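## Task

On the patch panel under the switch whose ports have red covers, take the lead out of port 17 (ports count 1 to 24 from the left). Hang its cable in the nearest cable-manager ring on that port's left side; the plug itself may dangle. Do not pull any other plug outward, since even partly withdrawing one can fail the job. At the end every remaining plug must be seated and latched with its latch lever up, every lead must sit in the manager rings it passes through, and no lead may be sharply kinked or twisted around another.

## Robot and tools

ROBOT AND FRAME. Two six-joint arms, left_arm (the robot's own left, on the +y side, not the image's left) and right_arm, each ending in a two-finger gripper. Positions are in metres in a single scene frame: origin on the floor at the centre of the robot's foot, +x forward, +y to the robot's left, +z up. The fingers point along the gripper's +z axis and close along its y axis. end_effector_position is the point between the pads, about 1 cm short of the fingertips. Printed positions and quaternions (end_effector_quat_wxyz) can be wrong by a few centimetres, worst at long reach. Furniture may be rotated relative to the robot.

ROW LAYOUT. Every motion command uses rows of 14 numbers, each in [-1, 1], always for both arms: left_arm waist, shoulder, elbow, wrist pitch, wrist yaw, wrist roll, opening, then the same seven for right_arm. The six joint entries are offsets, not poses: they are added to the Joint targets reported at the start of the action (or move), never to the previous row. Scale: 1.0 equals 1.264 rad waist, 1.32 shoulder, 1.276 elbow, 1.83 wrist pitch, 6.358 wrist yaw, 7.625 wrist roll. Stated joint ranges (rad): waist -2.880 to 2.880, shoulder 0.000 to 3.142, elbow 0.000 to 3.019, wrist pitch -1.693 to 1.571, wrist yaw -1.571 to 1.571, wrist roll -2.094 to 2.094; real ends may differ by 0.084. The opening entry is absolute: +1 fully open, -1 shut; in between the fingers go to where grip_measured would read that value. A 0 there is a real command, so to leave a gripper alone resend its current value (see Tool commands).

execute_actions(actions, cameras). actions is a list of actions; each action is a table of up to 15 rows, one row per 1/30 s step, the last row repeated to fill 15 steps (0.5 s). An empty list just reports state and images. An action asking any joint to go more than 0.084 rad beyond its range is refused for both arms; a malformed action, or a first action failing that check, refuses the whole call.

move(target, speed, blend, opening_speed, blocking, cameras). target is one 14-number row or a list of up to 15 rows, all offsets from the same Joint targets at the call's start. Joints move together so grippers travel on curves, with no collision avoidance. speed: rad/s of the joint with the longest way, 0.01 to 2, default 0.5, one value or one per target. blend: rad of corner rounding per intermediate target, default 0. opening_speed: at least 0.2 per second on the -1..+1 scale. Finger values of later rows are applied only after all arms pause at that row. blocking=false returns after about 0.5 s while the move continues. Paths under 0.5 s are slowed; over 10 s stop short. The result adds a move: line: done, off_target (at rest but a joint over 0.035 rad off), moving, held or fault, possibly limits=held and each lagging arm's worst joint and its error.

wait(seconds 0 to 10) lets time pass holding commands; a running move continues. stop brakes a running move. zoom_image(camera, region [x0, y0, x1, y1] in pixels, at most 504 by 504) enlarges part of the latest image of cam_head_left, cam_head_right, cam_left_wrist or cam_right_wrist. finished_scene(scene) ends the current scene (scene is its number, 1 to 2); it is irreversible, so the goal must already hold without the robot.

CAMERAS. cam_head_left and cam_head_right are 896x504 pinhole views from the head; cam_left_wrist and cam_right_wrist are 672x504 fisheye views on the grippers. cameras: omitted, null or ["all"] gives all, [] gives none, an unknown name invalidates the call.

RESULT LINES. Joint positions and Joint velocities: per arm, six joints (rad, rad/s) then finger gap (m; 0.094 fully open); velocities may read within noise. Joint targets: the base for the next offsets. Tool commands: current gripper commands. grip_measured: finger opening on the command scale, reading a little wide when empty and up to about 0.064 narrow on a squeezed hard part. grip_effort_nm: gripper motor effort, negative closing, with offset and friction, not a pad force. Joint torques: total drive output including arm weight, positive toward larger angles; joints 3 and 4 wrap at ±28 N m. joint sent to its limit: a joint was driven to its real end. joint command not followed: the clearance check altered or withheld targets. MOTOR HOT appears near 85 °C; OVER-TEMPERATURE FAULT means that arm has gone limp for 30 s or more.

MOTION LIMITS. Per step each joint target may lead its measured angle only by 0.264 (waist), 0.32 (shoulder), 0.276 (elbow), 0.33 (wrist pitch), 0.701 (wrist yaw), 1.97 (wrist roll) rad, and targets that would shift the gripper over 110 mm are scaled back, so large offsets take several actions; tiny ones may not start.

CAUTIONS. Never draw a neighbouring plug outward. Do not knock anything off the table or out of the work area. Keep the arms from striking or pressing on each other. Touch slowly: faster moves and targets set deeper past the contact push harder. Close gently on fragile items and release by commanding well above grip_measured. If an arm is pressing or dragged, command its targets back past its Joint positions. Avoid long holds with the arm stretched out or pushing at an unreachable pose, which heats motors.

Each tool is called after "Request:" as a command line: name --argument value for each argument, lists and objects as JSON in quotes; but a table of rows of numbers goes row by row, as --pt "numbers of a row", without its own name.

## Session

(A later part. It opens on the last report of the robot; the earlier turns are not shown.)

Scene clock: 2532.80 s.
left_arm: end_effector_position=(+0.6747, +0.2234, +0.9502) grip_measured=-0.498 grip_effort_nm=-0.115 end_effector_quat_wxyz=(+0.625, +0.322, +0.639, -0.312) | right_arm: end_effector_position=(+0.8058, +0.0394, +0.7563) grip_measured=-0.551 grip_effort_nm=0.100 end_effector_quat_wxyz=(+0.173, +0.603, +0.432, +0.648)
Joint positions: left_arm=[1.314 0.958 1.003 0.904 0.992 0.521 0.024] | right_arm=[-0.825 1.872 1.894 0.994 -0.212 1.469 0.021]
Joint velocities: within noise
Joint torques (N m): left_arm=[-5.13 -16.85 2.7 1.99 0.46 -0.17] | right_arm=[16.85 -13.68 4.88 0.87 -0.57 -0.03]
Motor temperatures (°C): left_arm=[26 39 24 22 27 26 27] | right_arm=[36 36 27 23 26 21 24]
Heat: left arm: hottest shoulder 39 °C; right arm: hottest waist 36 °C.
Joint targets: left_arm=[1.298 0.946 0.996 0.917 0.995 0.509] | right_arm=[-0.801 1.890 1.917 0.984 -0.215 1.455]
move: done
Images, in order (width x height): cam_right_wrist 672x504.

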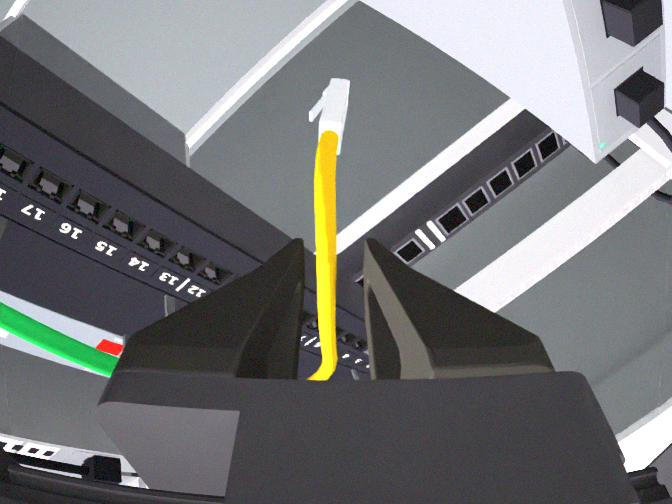

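Request:
move --target '[0,0,0,0,0,0,-0.5,0.0022,0.0074,0.0303,-0.0158,0,0,-0.55]' --speed 0.1 --cameras '["cam_right_wrist"]'

Request:
move --target '[0,0,0,0,0,0,-0.5,0,0,0,0,0,0,-0.95]' --opening_speed 0.4 --cameras '["cam_right_wrist"]'

Request:
zoom_image --camera "cam_right_wrist" --region '[290, 200, 380, 370]'

Scene clock: 2543.97 s.
left_arm: end_effector_position=(+0.6747, +0.2234, +0.9502) grip_measured=-0.498 grip_effort_nm=-0.120 end_effector_quat_wxyz=(+0.625, +0.322, +0.639, -0.312) | right_arm: end_effector_position=(+0.8172, +0.0392, +0.7591) grip_measured=-0.551 grip_effort_nm=0.105 end_effector_quat_wxyz=(+0.173, +0.602, +0.431, +0.649)
Joint positions: left_arm=[1.314 0.958 1.003 0.904 0.992 0.521 0.024] | right_arm=[-0.823 1.877 1.931 0.966 -0.212 1.469 0.021]
Joint velocities: within noise
Joint torques (N m): left_arm=[-5.01 -16.73 2.76 2.03 0.47 -0.16] | right_arm=[16.97 -13.63 5.16 0.9 -0.59 0]
Motor temperatures (°C): left_arm=[26 39 24 22 27 26 27] | right_arm=[37 35 27 23 26 21 23]
Heat: left arm: hottest shoulder 39 °C; right arm: hottest waist 37 °C.
Joint targets: left_arm=[1.298 0.946 0.996 0.917 0.995 0.509] | right_arm=[-0.798 1.900 1.956 0.956 -0.215 1.455]
move: done
Images, in order (width x height): cam_right_wrist 672x504.

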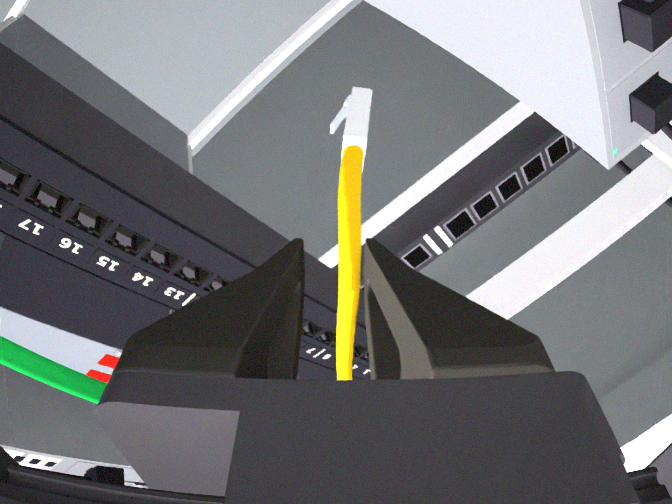

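Scene clock: 2545.20 s.
left_arm: end_effector_position=(+0.6747, +0.2234, +0.9502) grip_measured=-0.498 grip_effort_nm=-0.120 end_effector_quat_wxyz=(+0.625, +0.322, +0.639, -0.312) | right_arm: end_effector_position=(+0.8161, +0.0402, +0.7580) grip_measured=-0.891 grip_effort_nm=-0.960 end_effector_quat_wxyz=(+0.172, +0.603, +0.431, +0.649)
Joint positions: left_arm=[1.314 0.958 1.003 0.904 0.992 0.521 0.024] | right_arm=[-0.823 1.879 1.931 0.966 -0.212 1.469 0.005]
Joint velocities: within noise
Joint torques (N m): left_arm=[-5.25 -16.79 2.73 2 0.47 -0.17] | right_arm=[16.73 -13.57 5.22 0.91 -0.57 -0.01]
Motor temperatures (°C): left_arm=[26 39 24 22 27 26 27] | right_arm=[37 35 27 23 26 21 23]
Heat: left arm: hottest shoulder 39 °C; right arm: hottest waist 37 °C.
Joint targets: left_arm=[1.298 0.946 0.996 0.917 0.995 0.509] | right_arm=[-0.798 1.900 1.956 0.956 -0.215 1.455]
move: done
Images, in order (width x height): cam_right_wrist 672x504.

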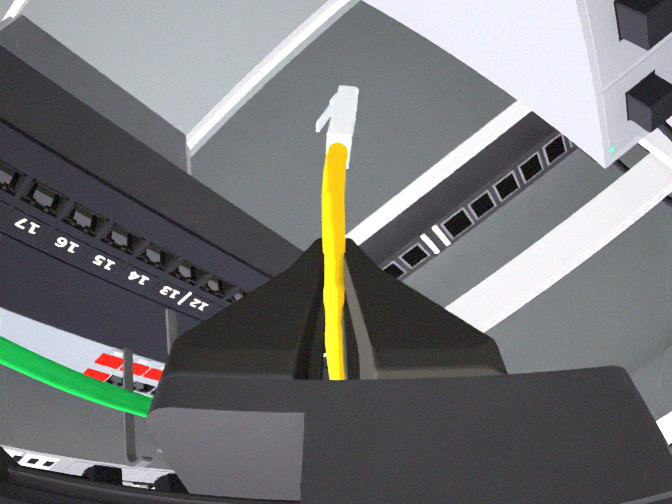

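Scaled by 2.965 from the camera's 672x504 image, which has a finer 960x720 frame.

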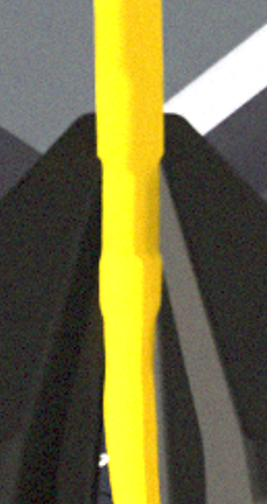

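Request:
move --target '[0,0,0,0,0,0,-0.5,0.0823,-0.0917,-0.1654,0.1301,0.0411,-0.0539,-1.0]' --speed 0.12

Request:
zoom_image --camera "cam_head_left" --region '[420, 220, 620, 350]'

Request:
zoom_image --camera "cam_left_wrist" --region '[150, 130, 430, 310]'

Scene clock: 2661.13 s.
left_arm: end_effector_position=(+0.6747, +0.2234, +0.9502) grip_measured=-0.498 grip_effort_nm=-0.115 end_effector_quat_wxyz=(+0.625, +0.322, +0.639, -0.312) | right_arm: end_effector_position=(+0.7944, +0.0254, +0.8063) grip_measured=-0.893 grip_effort_nm=-0.999 end_effector_quat_wxyz=(+0.340, +0.591, +0.487, +0.546)
Joint positions: left_arm=[1.314 0.958 1.003 0.904 0.992 0.521 0.024] | right_arm=[-0.724 1.804 1.753 1.176 0.046 1.058 0.005]
Joint velocities: within noise
Joint torques (N m): left_arm=[-4.95 -16.85 2.76 2.06 0.46 -0.18] | right_arm=[17.38 -15.62 1.62 1.91 -0.46 -0.04]
Motor temperatures (°C): left_arm=[26 39 24 22 27 26 27] | right_arm=[37 35 28 23 26 22 26]
Heat: left arm: hottest shoulder 39 °C; right arm: hottest waist 37 °C.
Joint targets: left_arm=[1.298 0.946 0.996 0.917 0.995 0.509] | right_arm=[-0.694 1.779 1.745 1.194 0.047 1.044]
move: done

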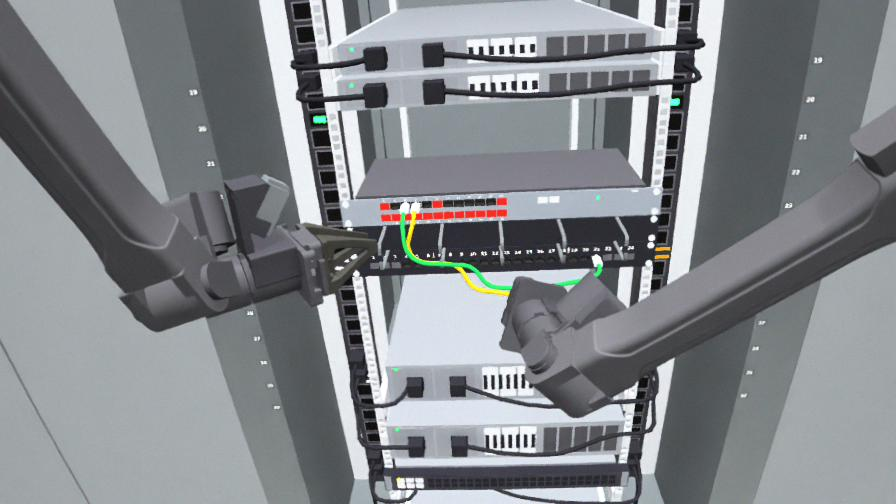

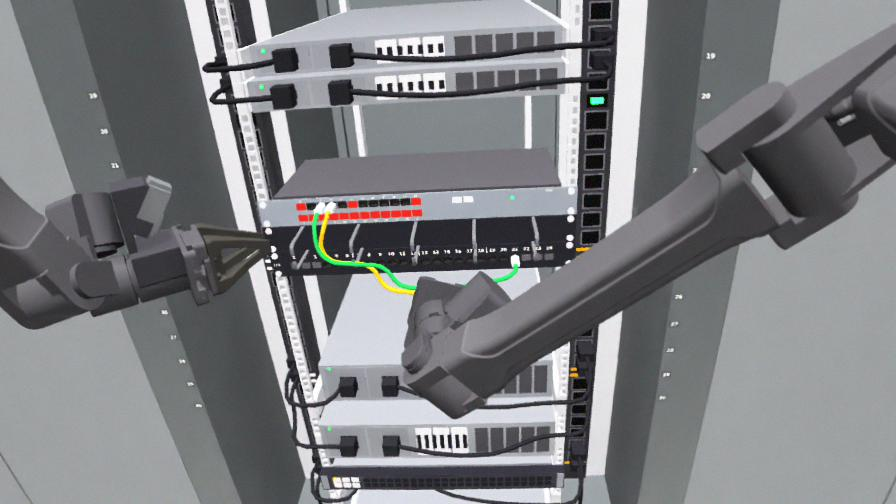

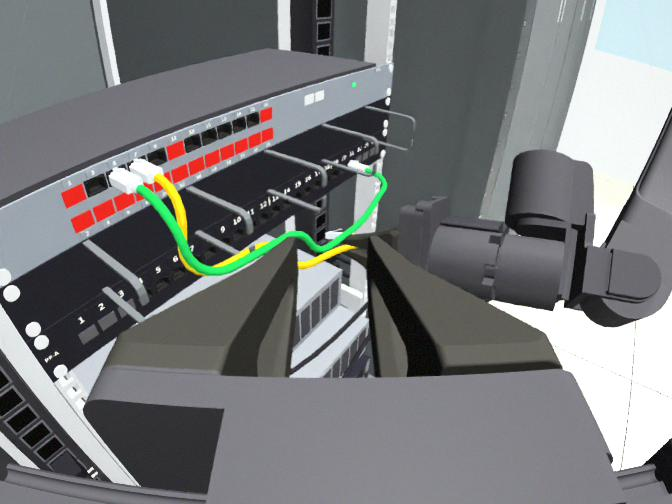

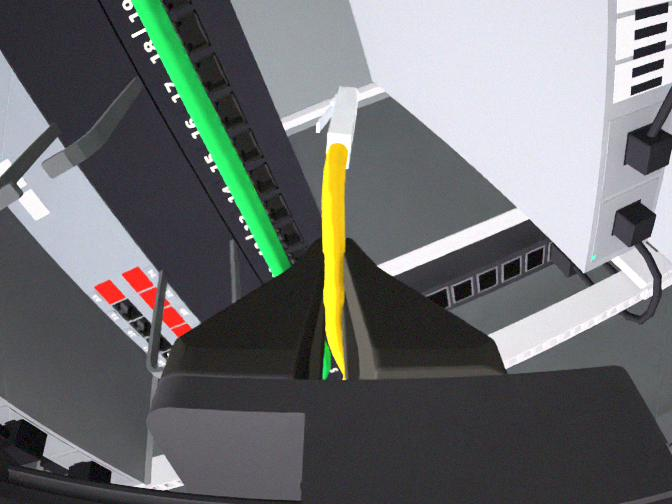

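Scaled by 2.520 from the camera's 896x504 image, which has a finer 1280x720 frame.

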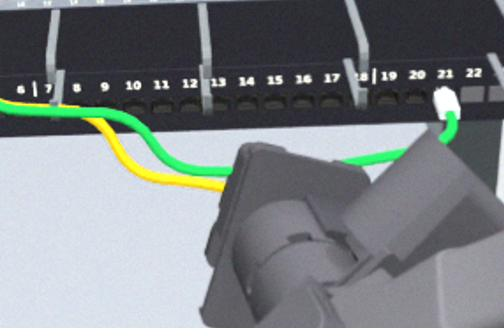

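Scaled by 1.800 from the camera's 672x504 image, which has a finer 960x720 frame.

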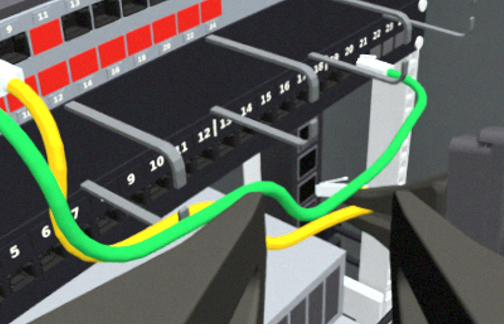

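Request:
move --target '[0,0,0,0,0,0,-0.5,0.0388,-0.028,-0.0697,0.0579,0.02,-0.0269,-1.0]' --speed 0.1

Request:
zoom_image --camera "cam_head_left" --region '[420, 220, 620, 350]'

Request:
zoom_image --camera "cam_left_wrist" --region '[150, 130, 430, 310]'

Scene clock: 2678.90 s.
left_arm: end_effector_position=(+0.6747, +0.2234, +0.9502) grip_measured=-0.498 grip_effort_nm=-0.120 end_effector_quat_wxyz=(+0.625, +0.322, +0.639, -0.312) | right_arm: end_effector_position=(+0.7768, +0.0152, +0.8295) grip_measured=-0.893 grip_effort_nm=-0.994 end_effector_quat_wxyz=(+0.401, +0.586, +0.516, +0.478)
Joint positions: left_arm=[1.314 0.958 1.003 0.904 0.992 0.521 0.024] | right_arm=[-0.674 1.767 1.663 1.281 0.173 0.854 0.005]
Joint velocities: within noise
Joint torques (N m): left_arm=[-5.01 -16.73 2.67 2.04 0.46 -0.17] | right_arm=[17.49 -14.51 1.48 1.94 -0.44 -0.05]
Motor temperatures (°C): left_arm=[26 39 24 22 27 26 27] | right_arm=[37 35 27 23 26 22 26]
Heat: left arm: hottest shoulder 39 °C; right arm: hottest waist 37 °C.
Joint targets: left_arm=[1.298 0.946 0.996 0.917 0.995 0.509] | right_arm=[-0.645 1.742 1.656 1.300 0.174 0.839]
move: done

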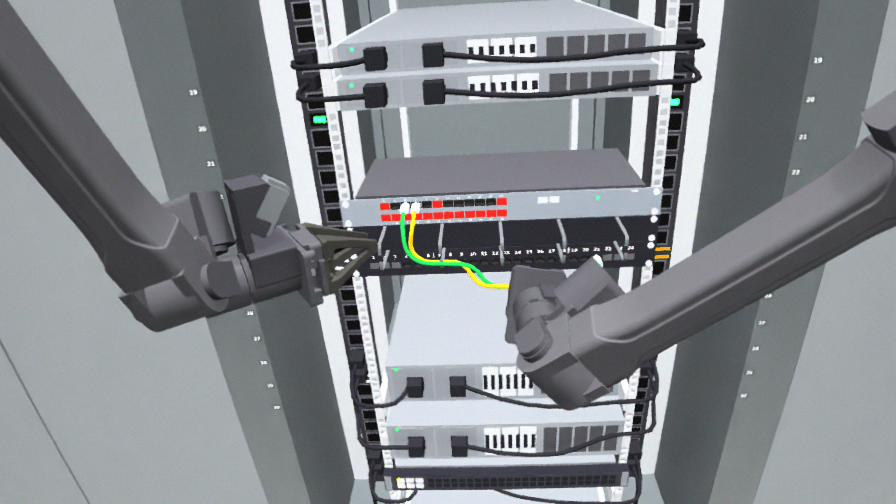

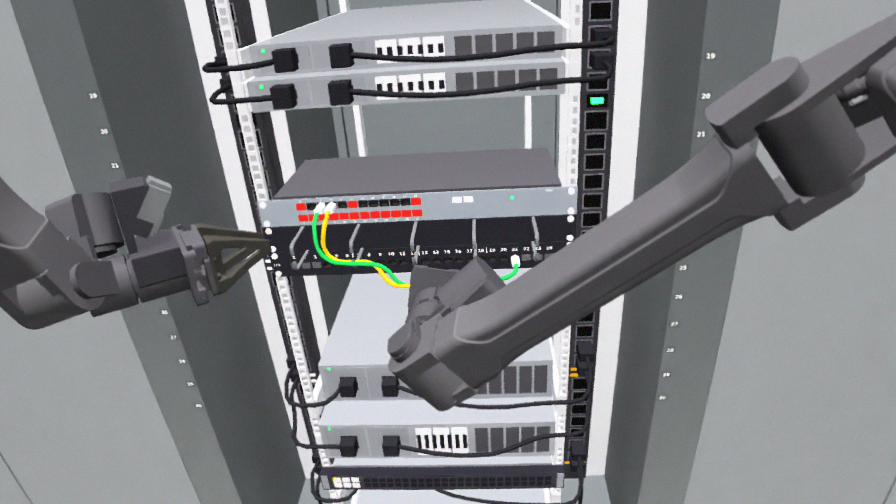

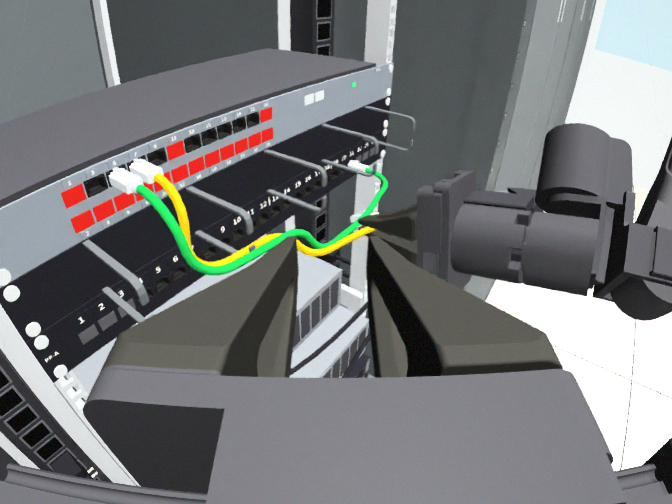

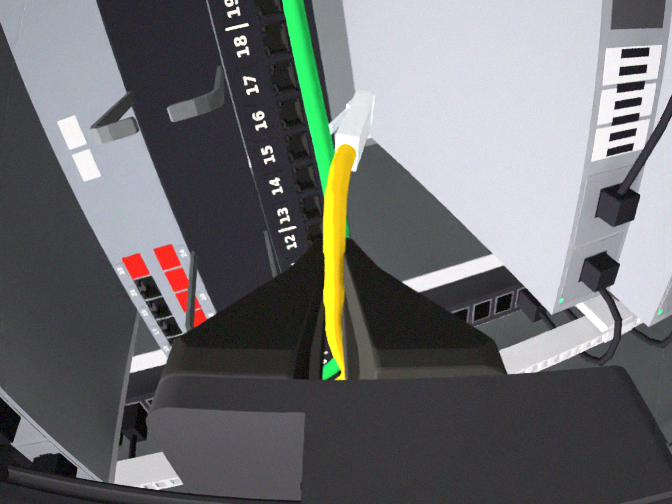

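Scaled by 2.520 from the camera's 896x504 image, which has a finer 1280x720 frame.

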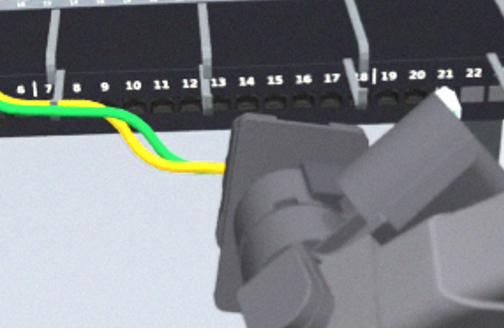

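Scaled by 1.800 from the camera's 672x504 image, which has a finer 960x720 frame.

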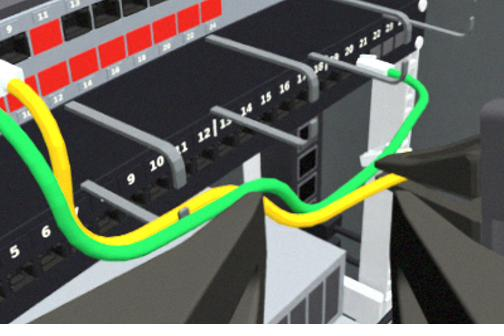

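Request:
move --pt "0 0 0 0 0 0 -0.5 -0.0878 0.0955 0.0839 -0.0219 0.0038 -0.0084 -1.0" --pt "0 0 0 0 0 0 -0.5 -0.1021 0.1144 0.2038 -0.0601 -0.0077 -0.0101 -1.0" --speed 0.15

Request:
zoom_image --camera "cam_head_left" --region '[420, 220, 620, 350]'

Request:
zoom_image --camera "cam_left_wrist" --region '[150, 130, 430, 310]'

Scene clock: 2856.87 s.
left_arm: end_effector_position=(+0.6747, +0.2234, +0.9502) grip_measured=-0.498 grip_effort_nm=-0.115 end_effector_quat_wxyz=(+0.625, +0.322, +0.639, -0.312) | right_arm: end_effector_position=(+0.8175, +0.0044, +0.7879) grip_measured=-0.893 grip_effort_nm=-0.999 end_effector_quat_wxyz=(+0.452, +0.544, +0.538, +0.458)
Joint positions: left_arm=[1.314 0.958 1.003 0.904 0.992 0.521 0.024] | right_arm=[-0.746 1.873 1.892 1.199 0.125 0.779 0.005]
Joint velocities: within noise
Joint torques (N m): left_arm=[-5.19 -16.91 2.71 2.04 0.47 -0.17] | right_arm=[13.27 -12.98 4.9 0.85 -0.42 -0.11]
Motor temperatures (°C): left_arm=[25 40 24 22 27 26 27] | right_arm=[38 37 25 23 26 22 27]
Heat: left arm: hottest shoulder 40 °C; right arm: hottest waist 38 °C.
Joint targets: left_arm=[1.298 0.946 0.996 0.917 0.995 0.509] | right_arm=[-0.774 1.893 1.916 1.190 0.125 0.762]
move: done

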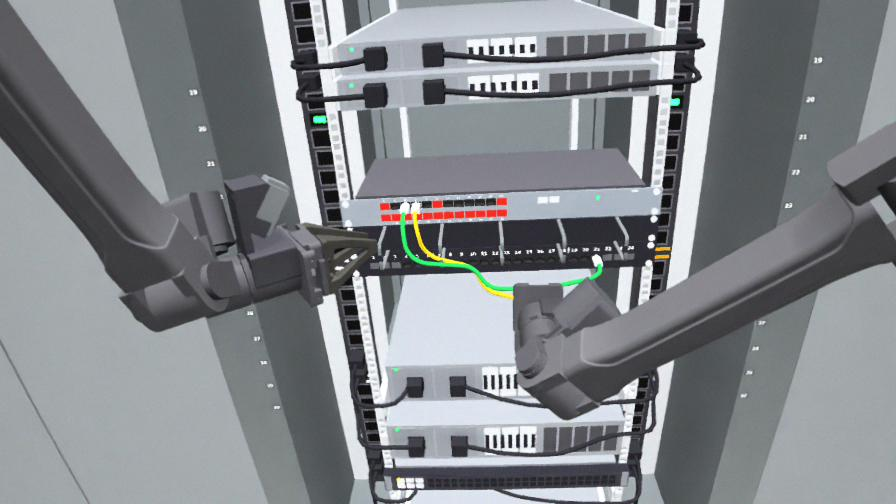

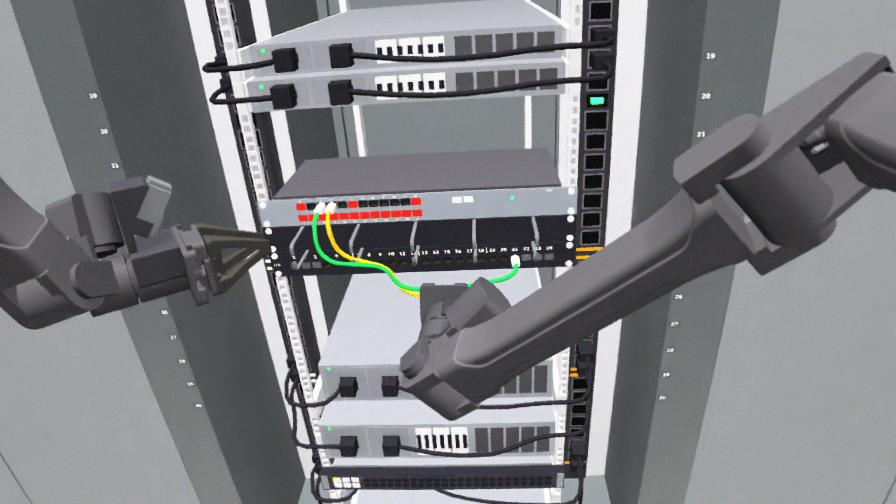

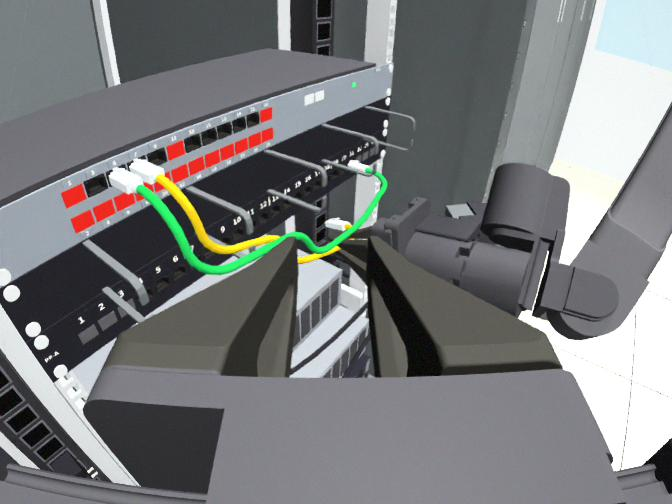

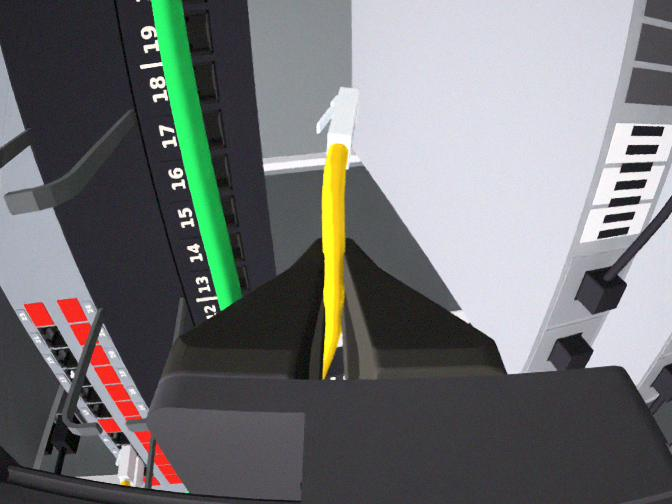

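Scaled by 2.520 from the camera's 896x504 image, which has a finer 1280x720 frame.

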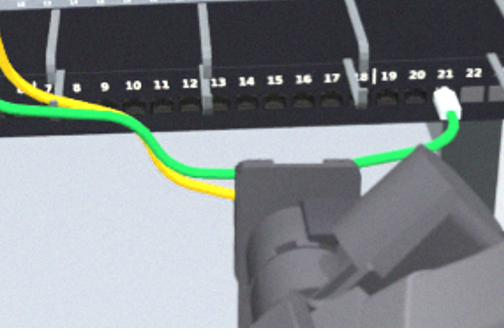

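Scaled by 1.800 from the camera's 672x504 image, which has a finer 960x720 frame.

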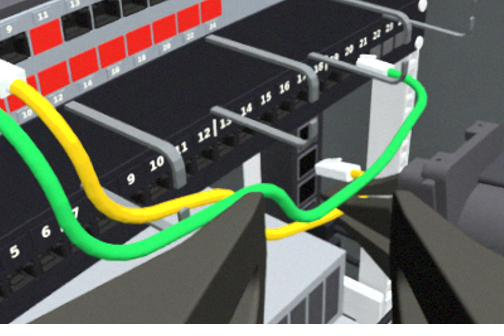

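Request:
move --target '[-0.1614,0.3712,0.3205,0.065,-0.0546,-0.1913,-0.35,0,0,0,0,0,0,-1.0]' --speed 0.4

Scene clock: 2898.77 s.
left_arm: end_effector_position=(+0.7646, +0.1396, +0.8338) grip_measured=-0.352 grip_effort_nm=0.056 end_effector_quat_wxyz=(+0.329, -0.298, +0.642, -0.625) | right_arm: end_effector_position=(+0.8171, +0.0049, +0.7875) grip_measured=-0.893 grip_effort_nm=-0.994 end_effector_quat_wxyz=(+0.452, +0.544, +0.539, +0.458)
Joint positions: left_arm=[1.111 1.398 1.384 1.022 0.652 -0.935 0.03] | right_arm=[-0.746 1.874 1.892 1.199 0.124 0.778 0.005]
Joint velocities: within noise
Joint torques (N m): left_arm=[-9.29 -14.27 4.38 2.25 0.25 -0.09] | right_arm=[13.33 -12.57 4.81 0.88 -0.44 -0.08]
Motor temperatures (°C): left_arm=[26 40 24 22 27 26 27] | right_arm=[36 34 27 23 26 22 27]
Heat: left arm: hottest shoulder 40 °C; right arm: hottest waist 36 °C.
Joint targets: left_arm=[1.094 1.436 1.405 1.036 0.648 -0.949] | right_arm=[-0.774 1.893 1.916 1.190 0.125 0.762]
move: off_target (left_arm); left_arm: the shoulder is farthest, 0.038 rad from its target

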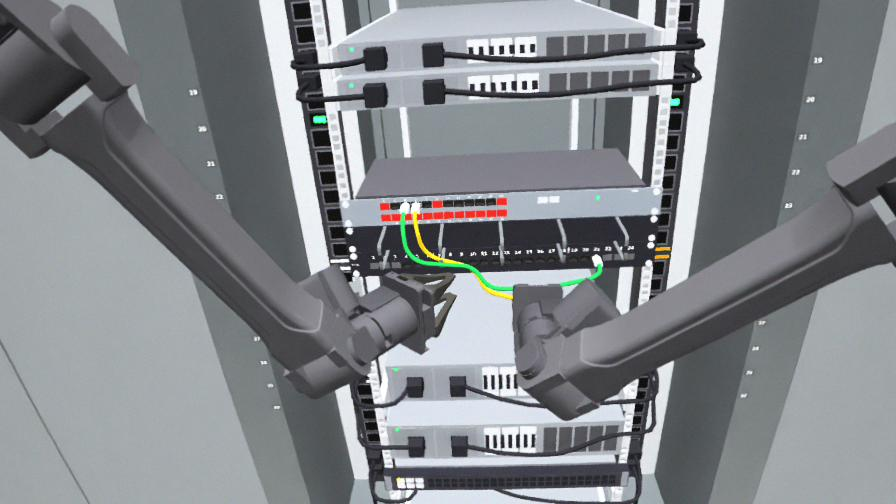

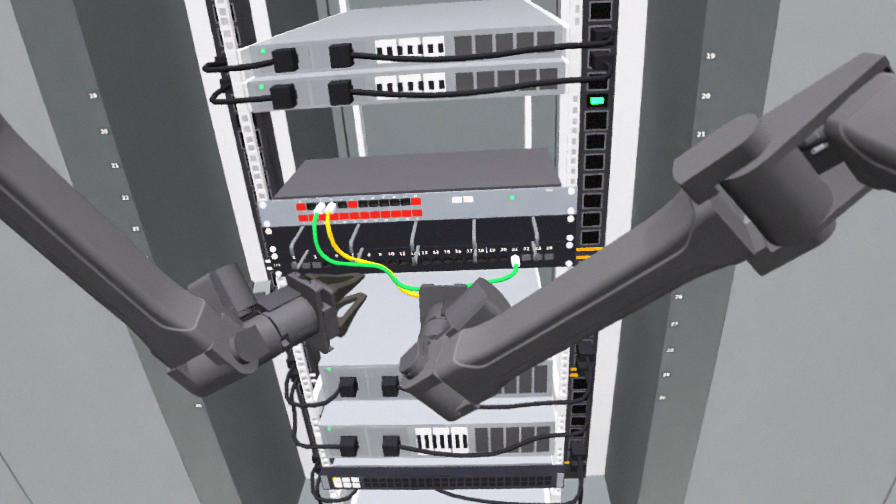

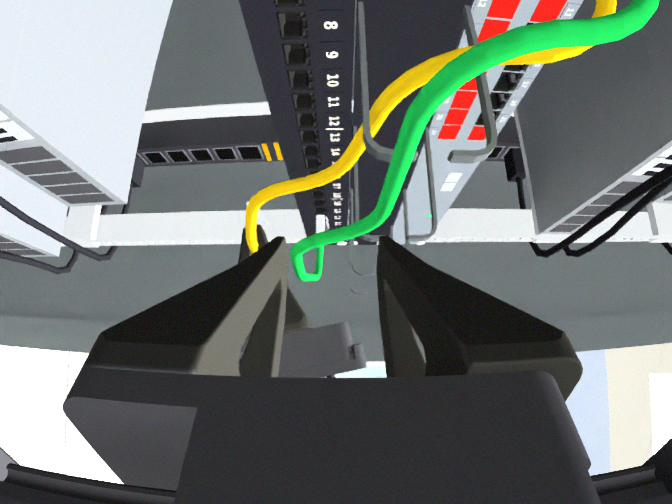

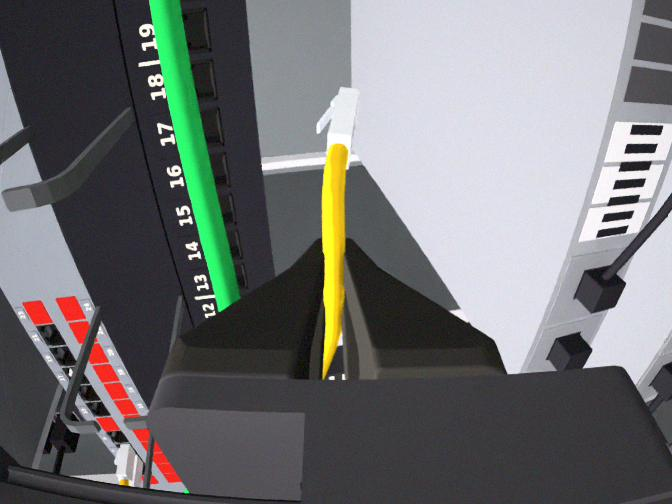

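Request:
execute_actions --actions '[]'

Scene clock: 2956.80 s.
left_arm: end_effector_position=(+0.7648, +0.1397, +0.8340) grip_measured=-0.352 grip_effort_nm=0.056 end_effector_quat_wxyz=(+0.329, -0.299, +0.642, -0.625) | right_arm: end_effector_position=(+0.8171, +0.0049, +0.7875) grip_measured=-0.893 grip_effort_nm=-0.999 end_effector_quat_wxyz=(+0.452, +0.544, +0.539, +0.458)
Joint positions: left_arm=[1.111 1.398 1.385 1.023 0.651 -0.936 0.03] | right_arm=[-0.746 1.874 1.892 1.199 0.124 0.778 0.005]
Joint velocities: within noise
Joint torques (N m): left_arm=[-9.29 -14.56 4.33 2.17 0.25 -0.09] | right_arm=[13.22 -12.45 4.81 0.91 -0.43 -0.06]
Motor temperatures (°C): left_arm=[26 42 25 22 26 26 27] | right_arm=[36 33 27 23 26 22 27]
Heat: left arm: hottest shoulder 42 °C; right arm: hottest waist 36 °C.
Joint targets: left_arm=[1.094 1.436 1.405 1.036 0.647 -0.949] | right_arm=[-0.774 1.893 1.916 1.190 0.125 0.762]
Tool commands: left_gripper/opening=-0.35 right_gripper/opening=-1.0

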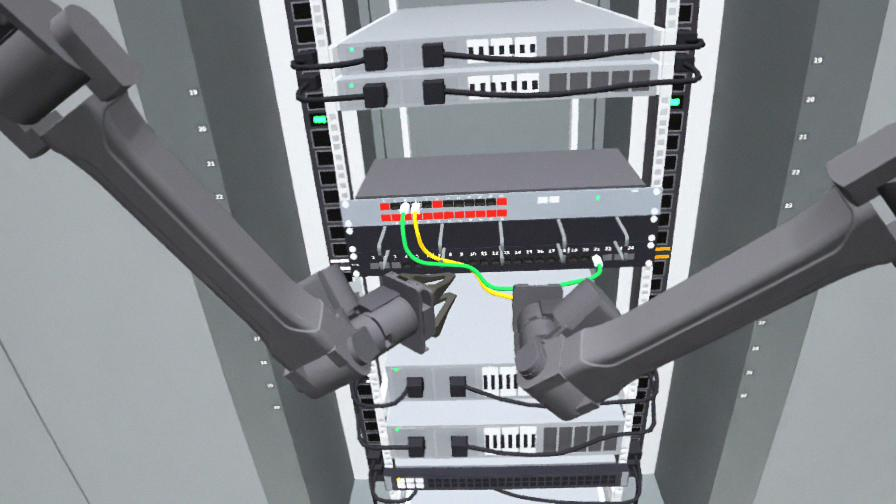

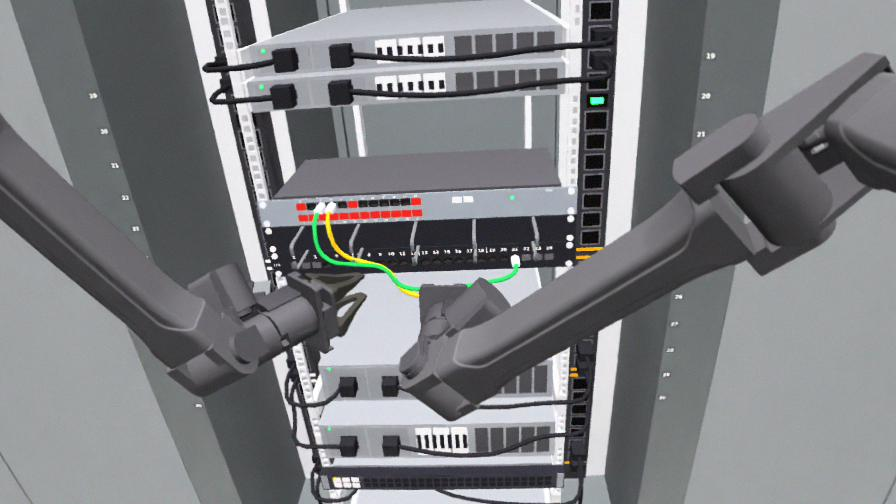

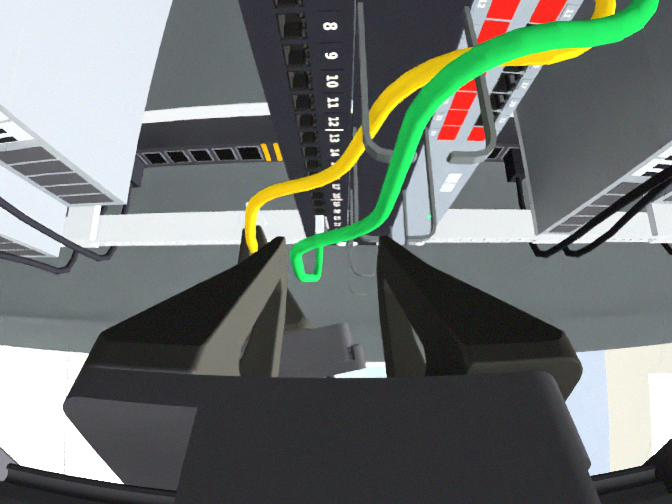

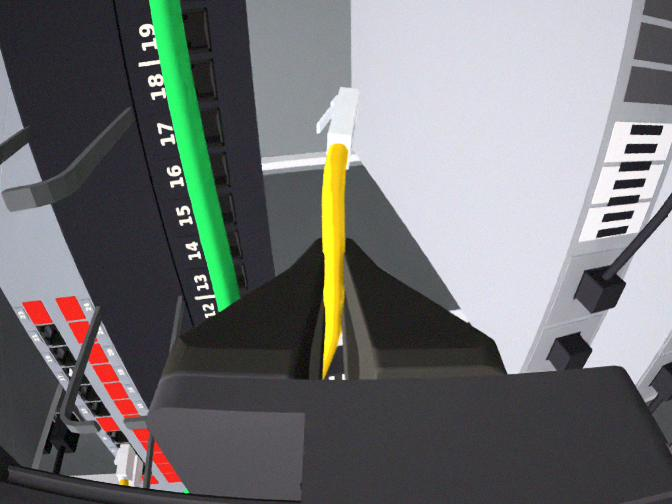

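Request:
zoom_image --camera "cam_head_left" --region '[360, 190, 640, 350]'

Request:
zoom_image --camera "cam_head_right" --region '[280, 190, 560, 350]'

Request:
zoom_image --camera "cam_left_wrist" --region '[180, 0, 680, 300]'

Scaled by 1.800 from the camera's 896x504 image, which has a finer 1280x720 frame.

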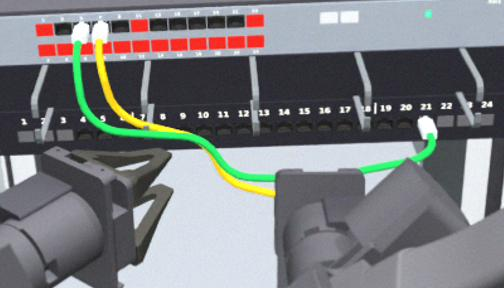

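Scaled by 1.800 from the camera's 896x504 image, which has a finer 1280x720 frame.

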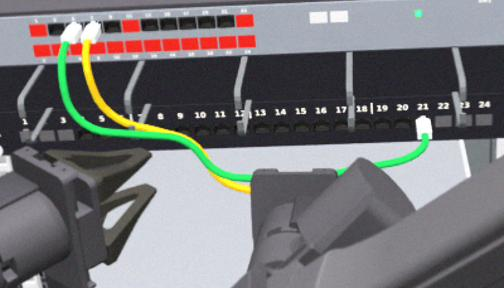

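Invalid region (180, 0, 680, 300): it reaches outside that camera's 672x504 image.

Request:
zoom_image --camera "cam_left_wrist" --region '[200, 0, 460, 300]'

Request:
zoom_image --camera "cam_left_wrist" --region '[220, 160, 360, 300]'

Scaled by 1.680 from the camera's 672x504 image, which has a finer 960x720 frame.

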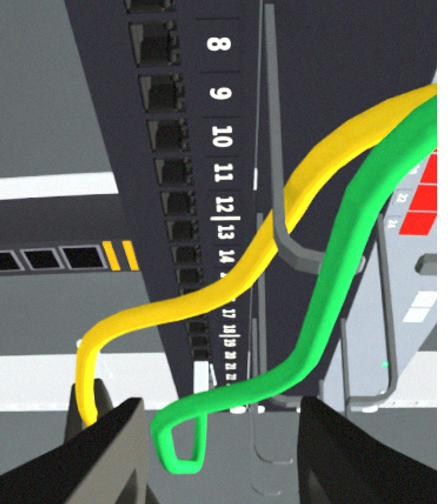

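Scaled by 3.600 from the camera's 672x504 image, which has a finer 960x720 frame.

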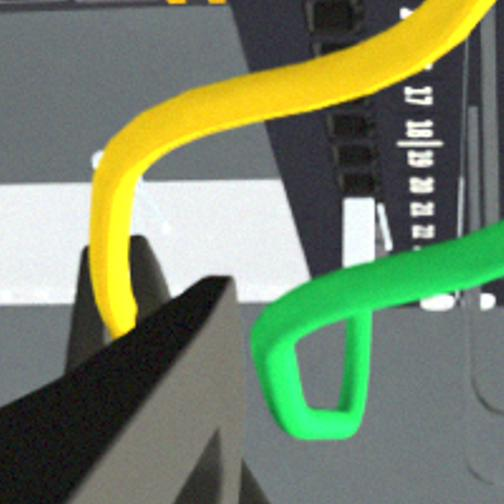

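Request:
move --pt "0 0 0 0 0 0 -0.35 -0.0261 -0.0515 -0.0400 -0.0727 -0.0401 0 -1.0" --speed 0.2

Scene clock: 3153.20 s.
left_arm: end_effector_position=(+0.7649, +0.1398, +0.8341) grip_measured=-0.352 grip_effort_nm=0.056 end_effector_quat_wxyz=(+0.329, -0.299, +0.642, -0.625) | right_arm: end_effector_position=(+0.8184, +0.0275, +0.7859) grip_measured=-0.893 grip_effort_nm=-0.994 end_effector_quat_wxyz=(+0.412, +0.453, +0.583, +0.535)
Joint positions: left_arm=[1.111 1.398 1.385 1.023 0.651 -0.937 0.03] | right_arm=[-0.787 1.845 1.874 1.067 -0.126 0.777 0.005]
Joint velocities: within noise
Joint torques (N m): left_arm=[-9.29 -14.21 4.29 2.13 0.26 -0.1] | right_arm=[13.33 -16.38 2.35 0.8 -0.64 -0.07]
Motor temperatures (°C): left_arm=[26 42 26 22 26 26 27] | right_arm=[35 33 27 23 26 22 28]
Heat: left arm: hottest shoulder 42 °C; right arm: hottest waist 35 °C.
Joint targets: left_arm=[1.094 1.436 1.405 1.036 0.647 -0.949] | right_arm=[-0.807 1.825 1.865 1.056 -0.130 0.762]
move: off_target (left_arm); left_arm: the shoulder is farthest, 0.038 rad from its target

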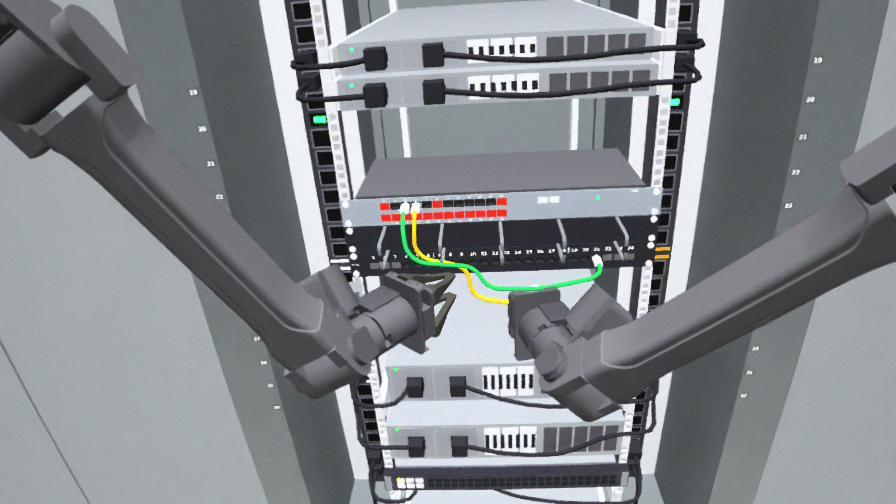

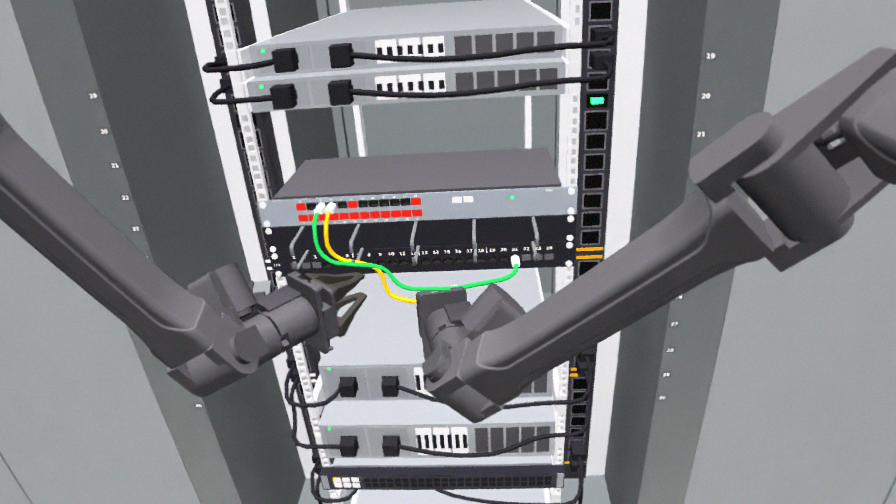

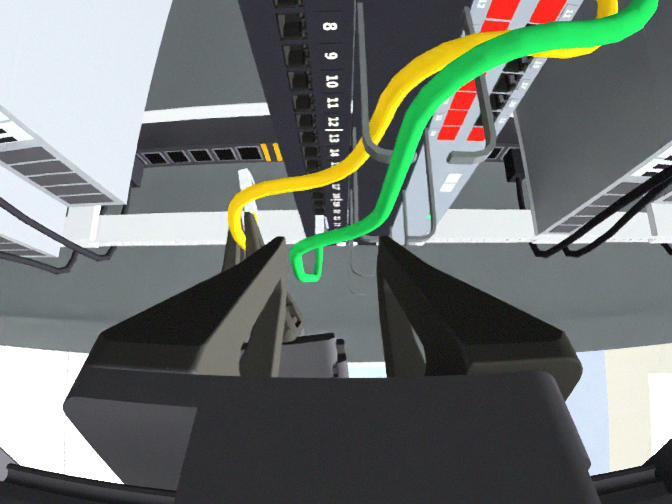

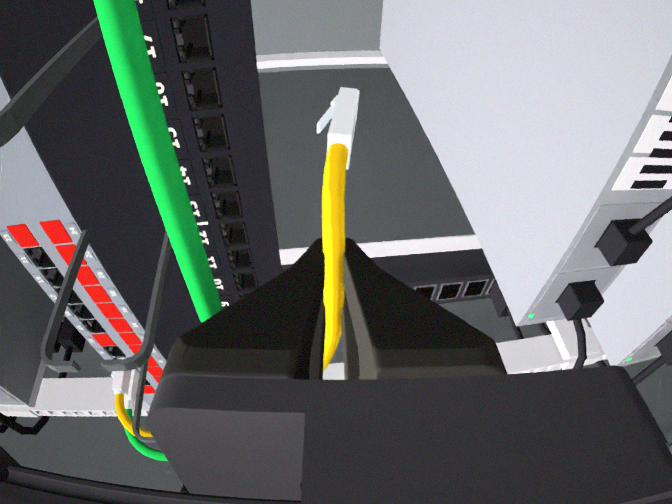

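Request:
move --pt "0 0 0 0 0 0 -0.35 0 0 0 0 0 -0.07 -1.0" --speed 0.4 --cameras '["cam_left_wrist","cam_right_wrist","cam_head_left"]'

Scene clock: 3182.07 s.
left_arm: end_effector_position=(+0.7649, +0.1398, +0.8342) grip_measured=-0.352 grip_effort_nm=0.056 end_effector_quat_wxyz=(+0.329, -0.299, +0.642, -0.625) | right_arm: end_effector_position=(+0.8181, +0.0282, +0.7863) grip_measured=-0.893 grip_effort_nm=-0.999 end_effector_quat_wxyz=(+0.537, +0.284, +0.680, +0.410)
Joint positions: left_arm=[1.111 1.398 1.385 1.024 0.651 -0.937 0.03] | right_arm=[-0.787 1.845 1.874 1.067 -0.131 0.249 0.005]
Joint velocities: within noise
Joint torques (N m): left_arm=[-9.35 -14.27 4.31 2.11 0.25 -0.08] | right_arm=[13.51 -16.56 2.21 0.85 -0.47 -0.08]
Motor temperatures (°C): left_arm=[26 42 26 22 26 26 27] | right_arm=[35 33 26 23 26 22 28]
Heat: left arm: hottest shoulder 42 °C; right arm: hottest waist 35 °C.
Joint targets: left_arm=[1.094 1.436 1.405 1.036 0.647 -0.949] | right_arm=[-0.807 1.825 1.865 1.056 -0.130 0.228]
move: off_target (left_arm); left_arm: the shoulder is farthest, 0.038 rad from its target
Images, in order (width x height): cam_head_left 896x504, cam_left_wrist 672x504, cam_right_wrist 672x504.

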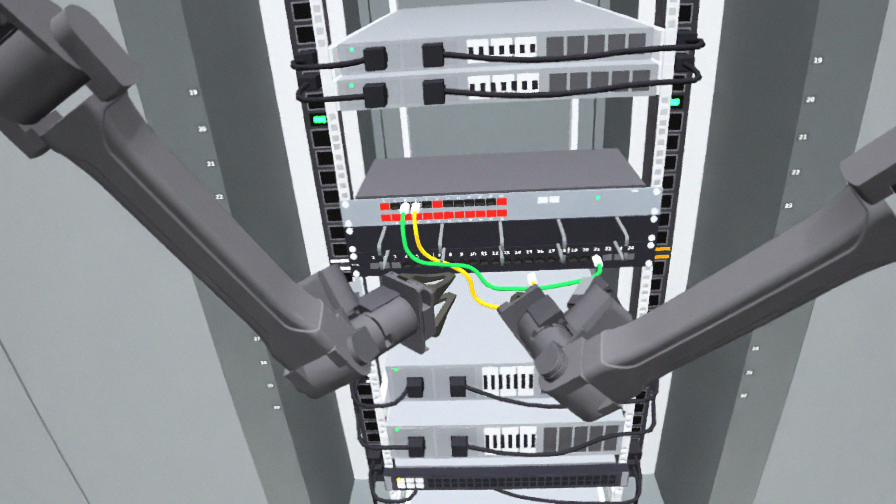

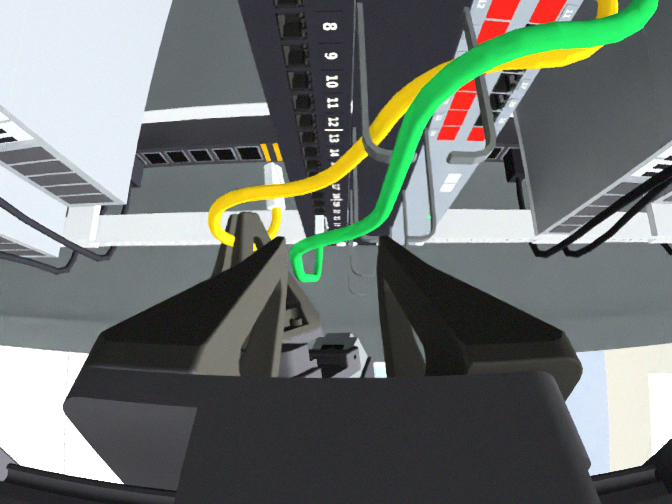

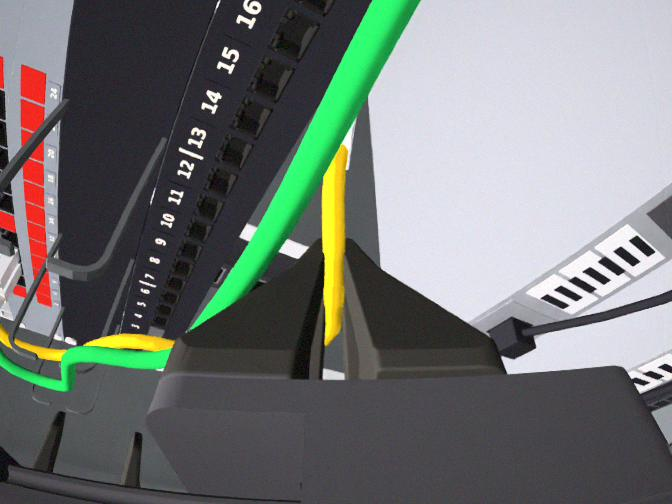

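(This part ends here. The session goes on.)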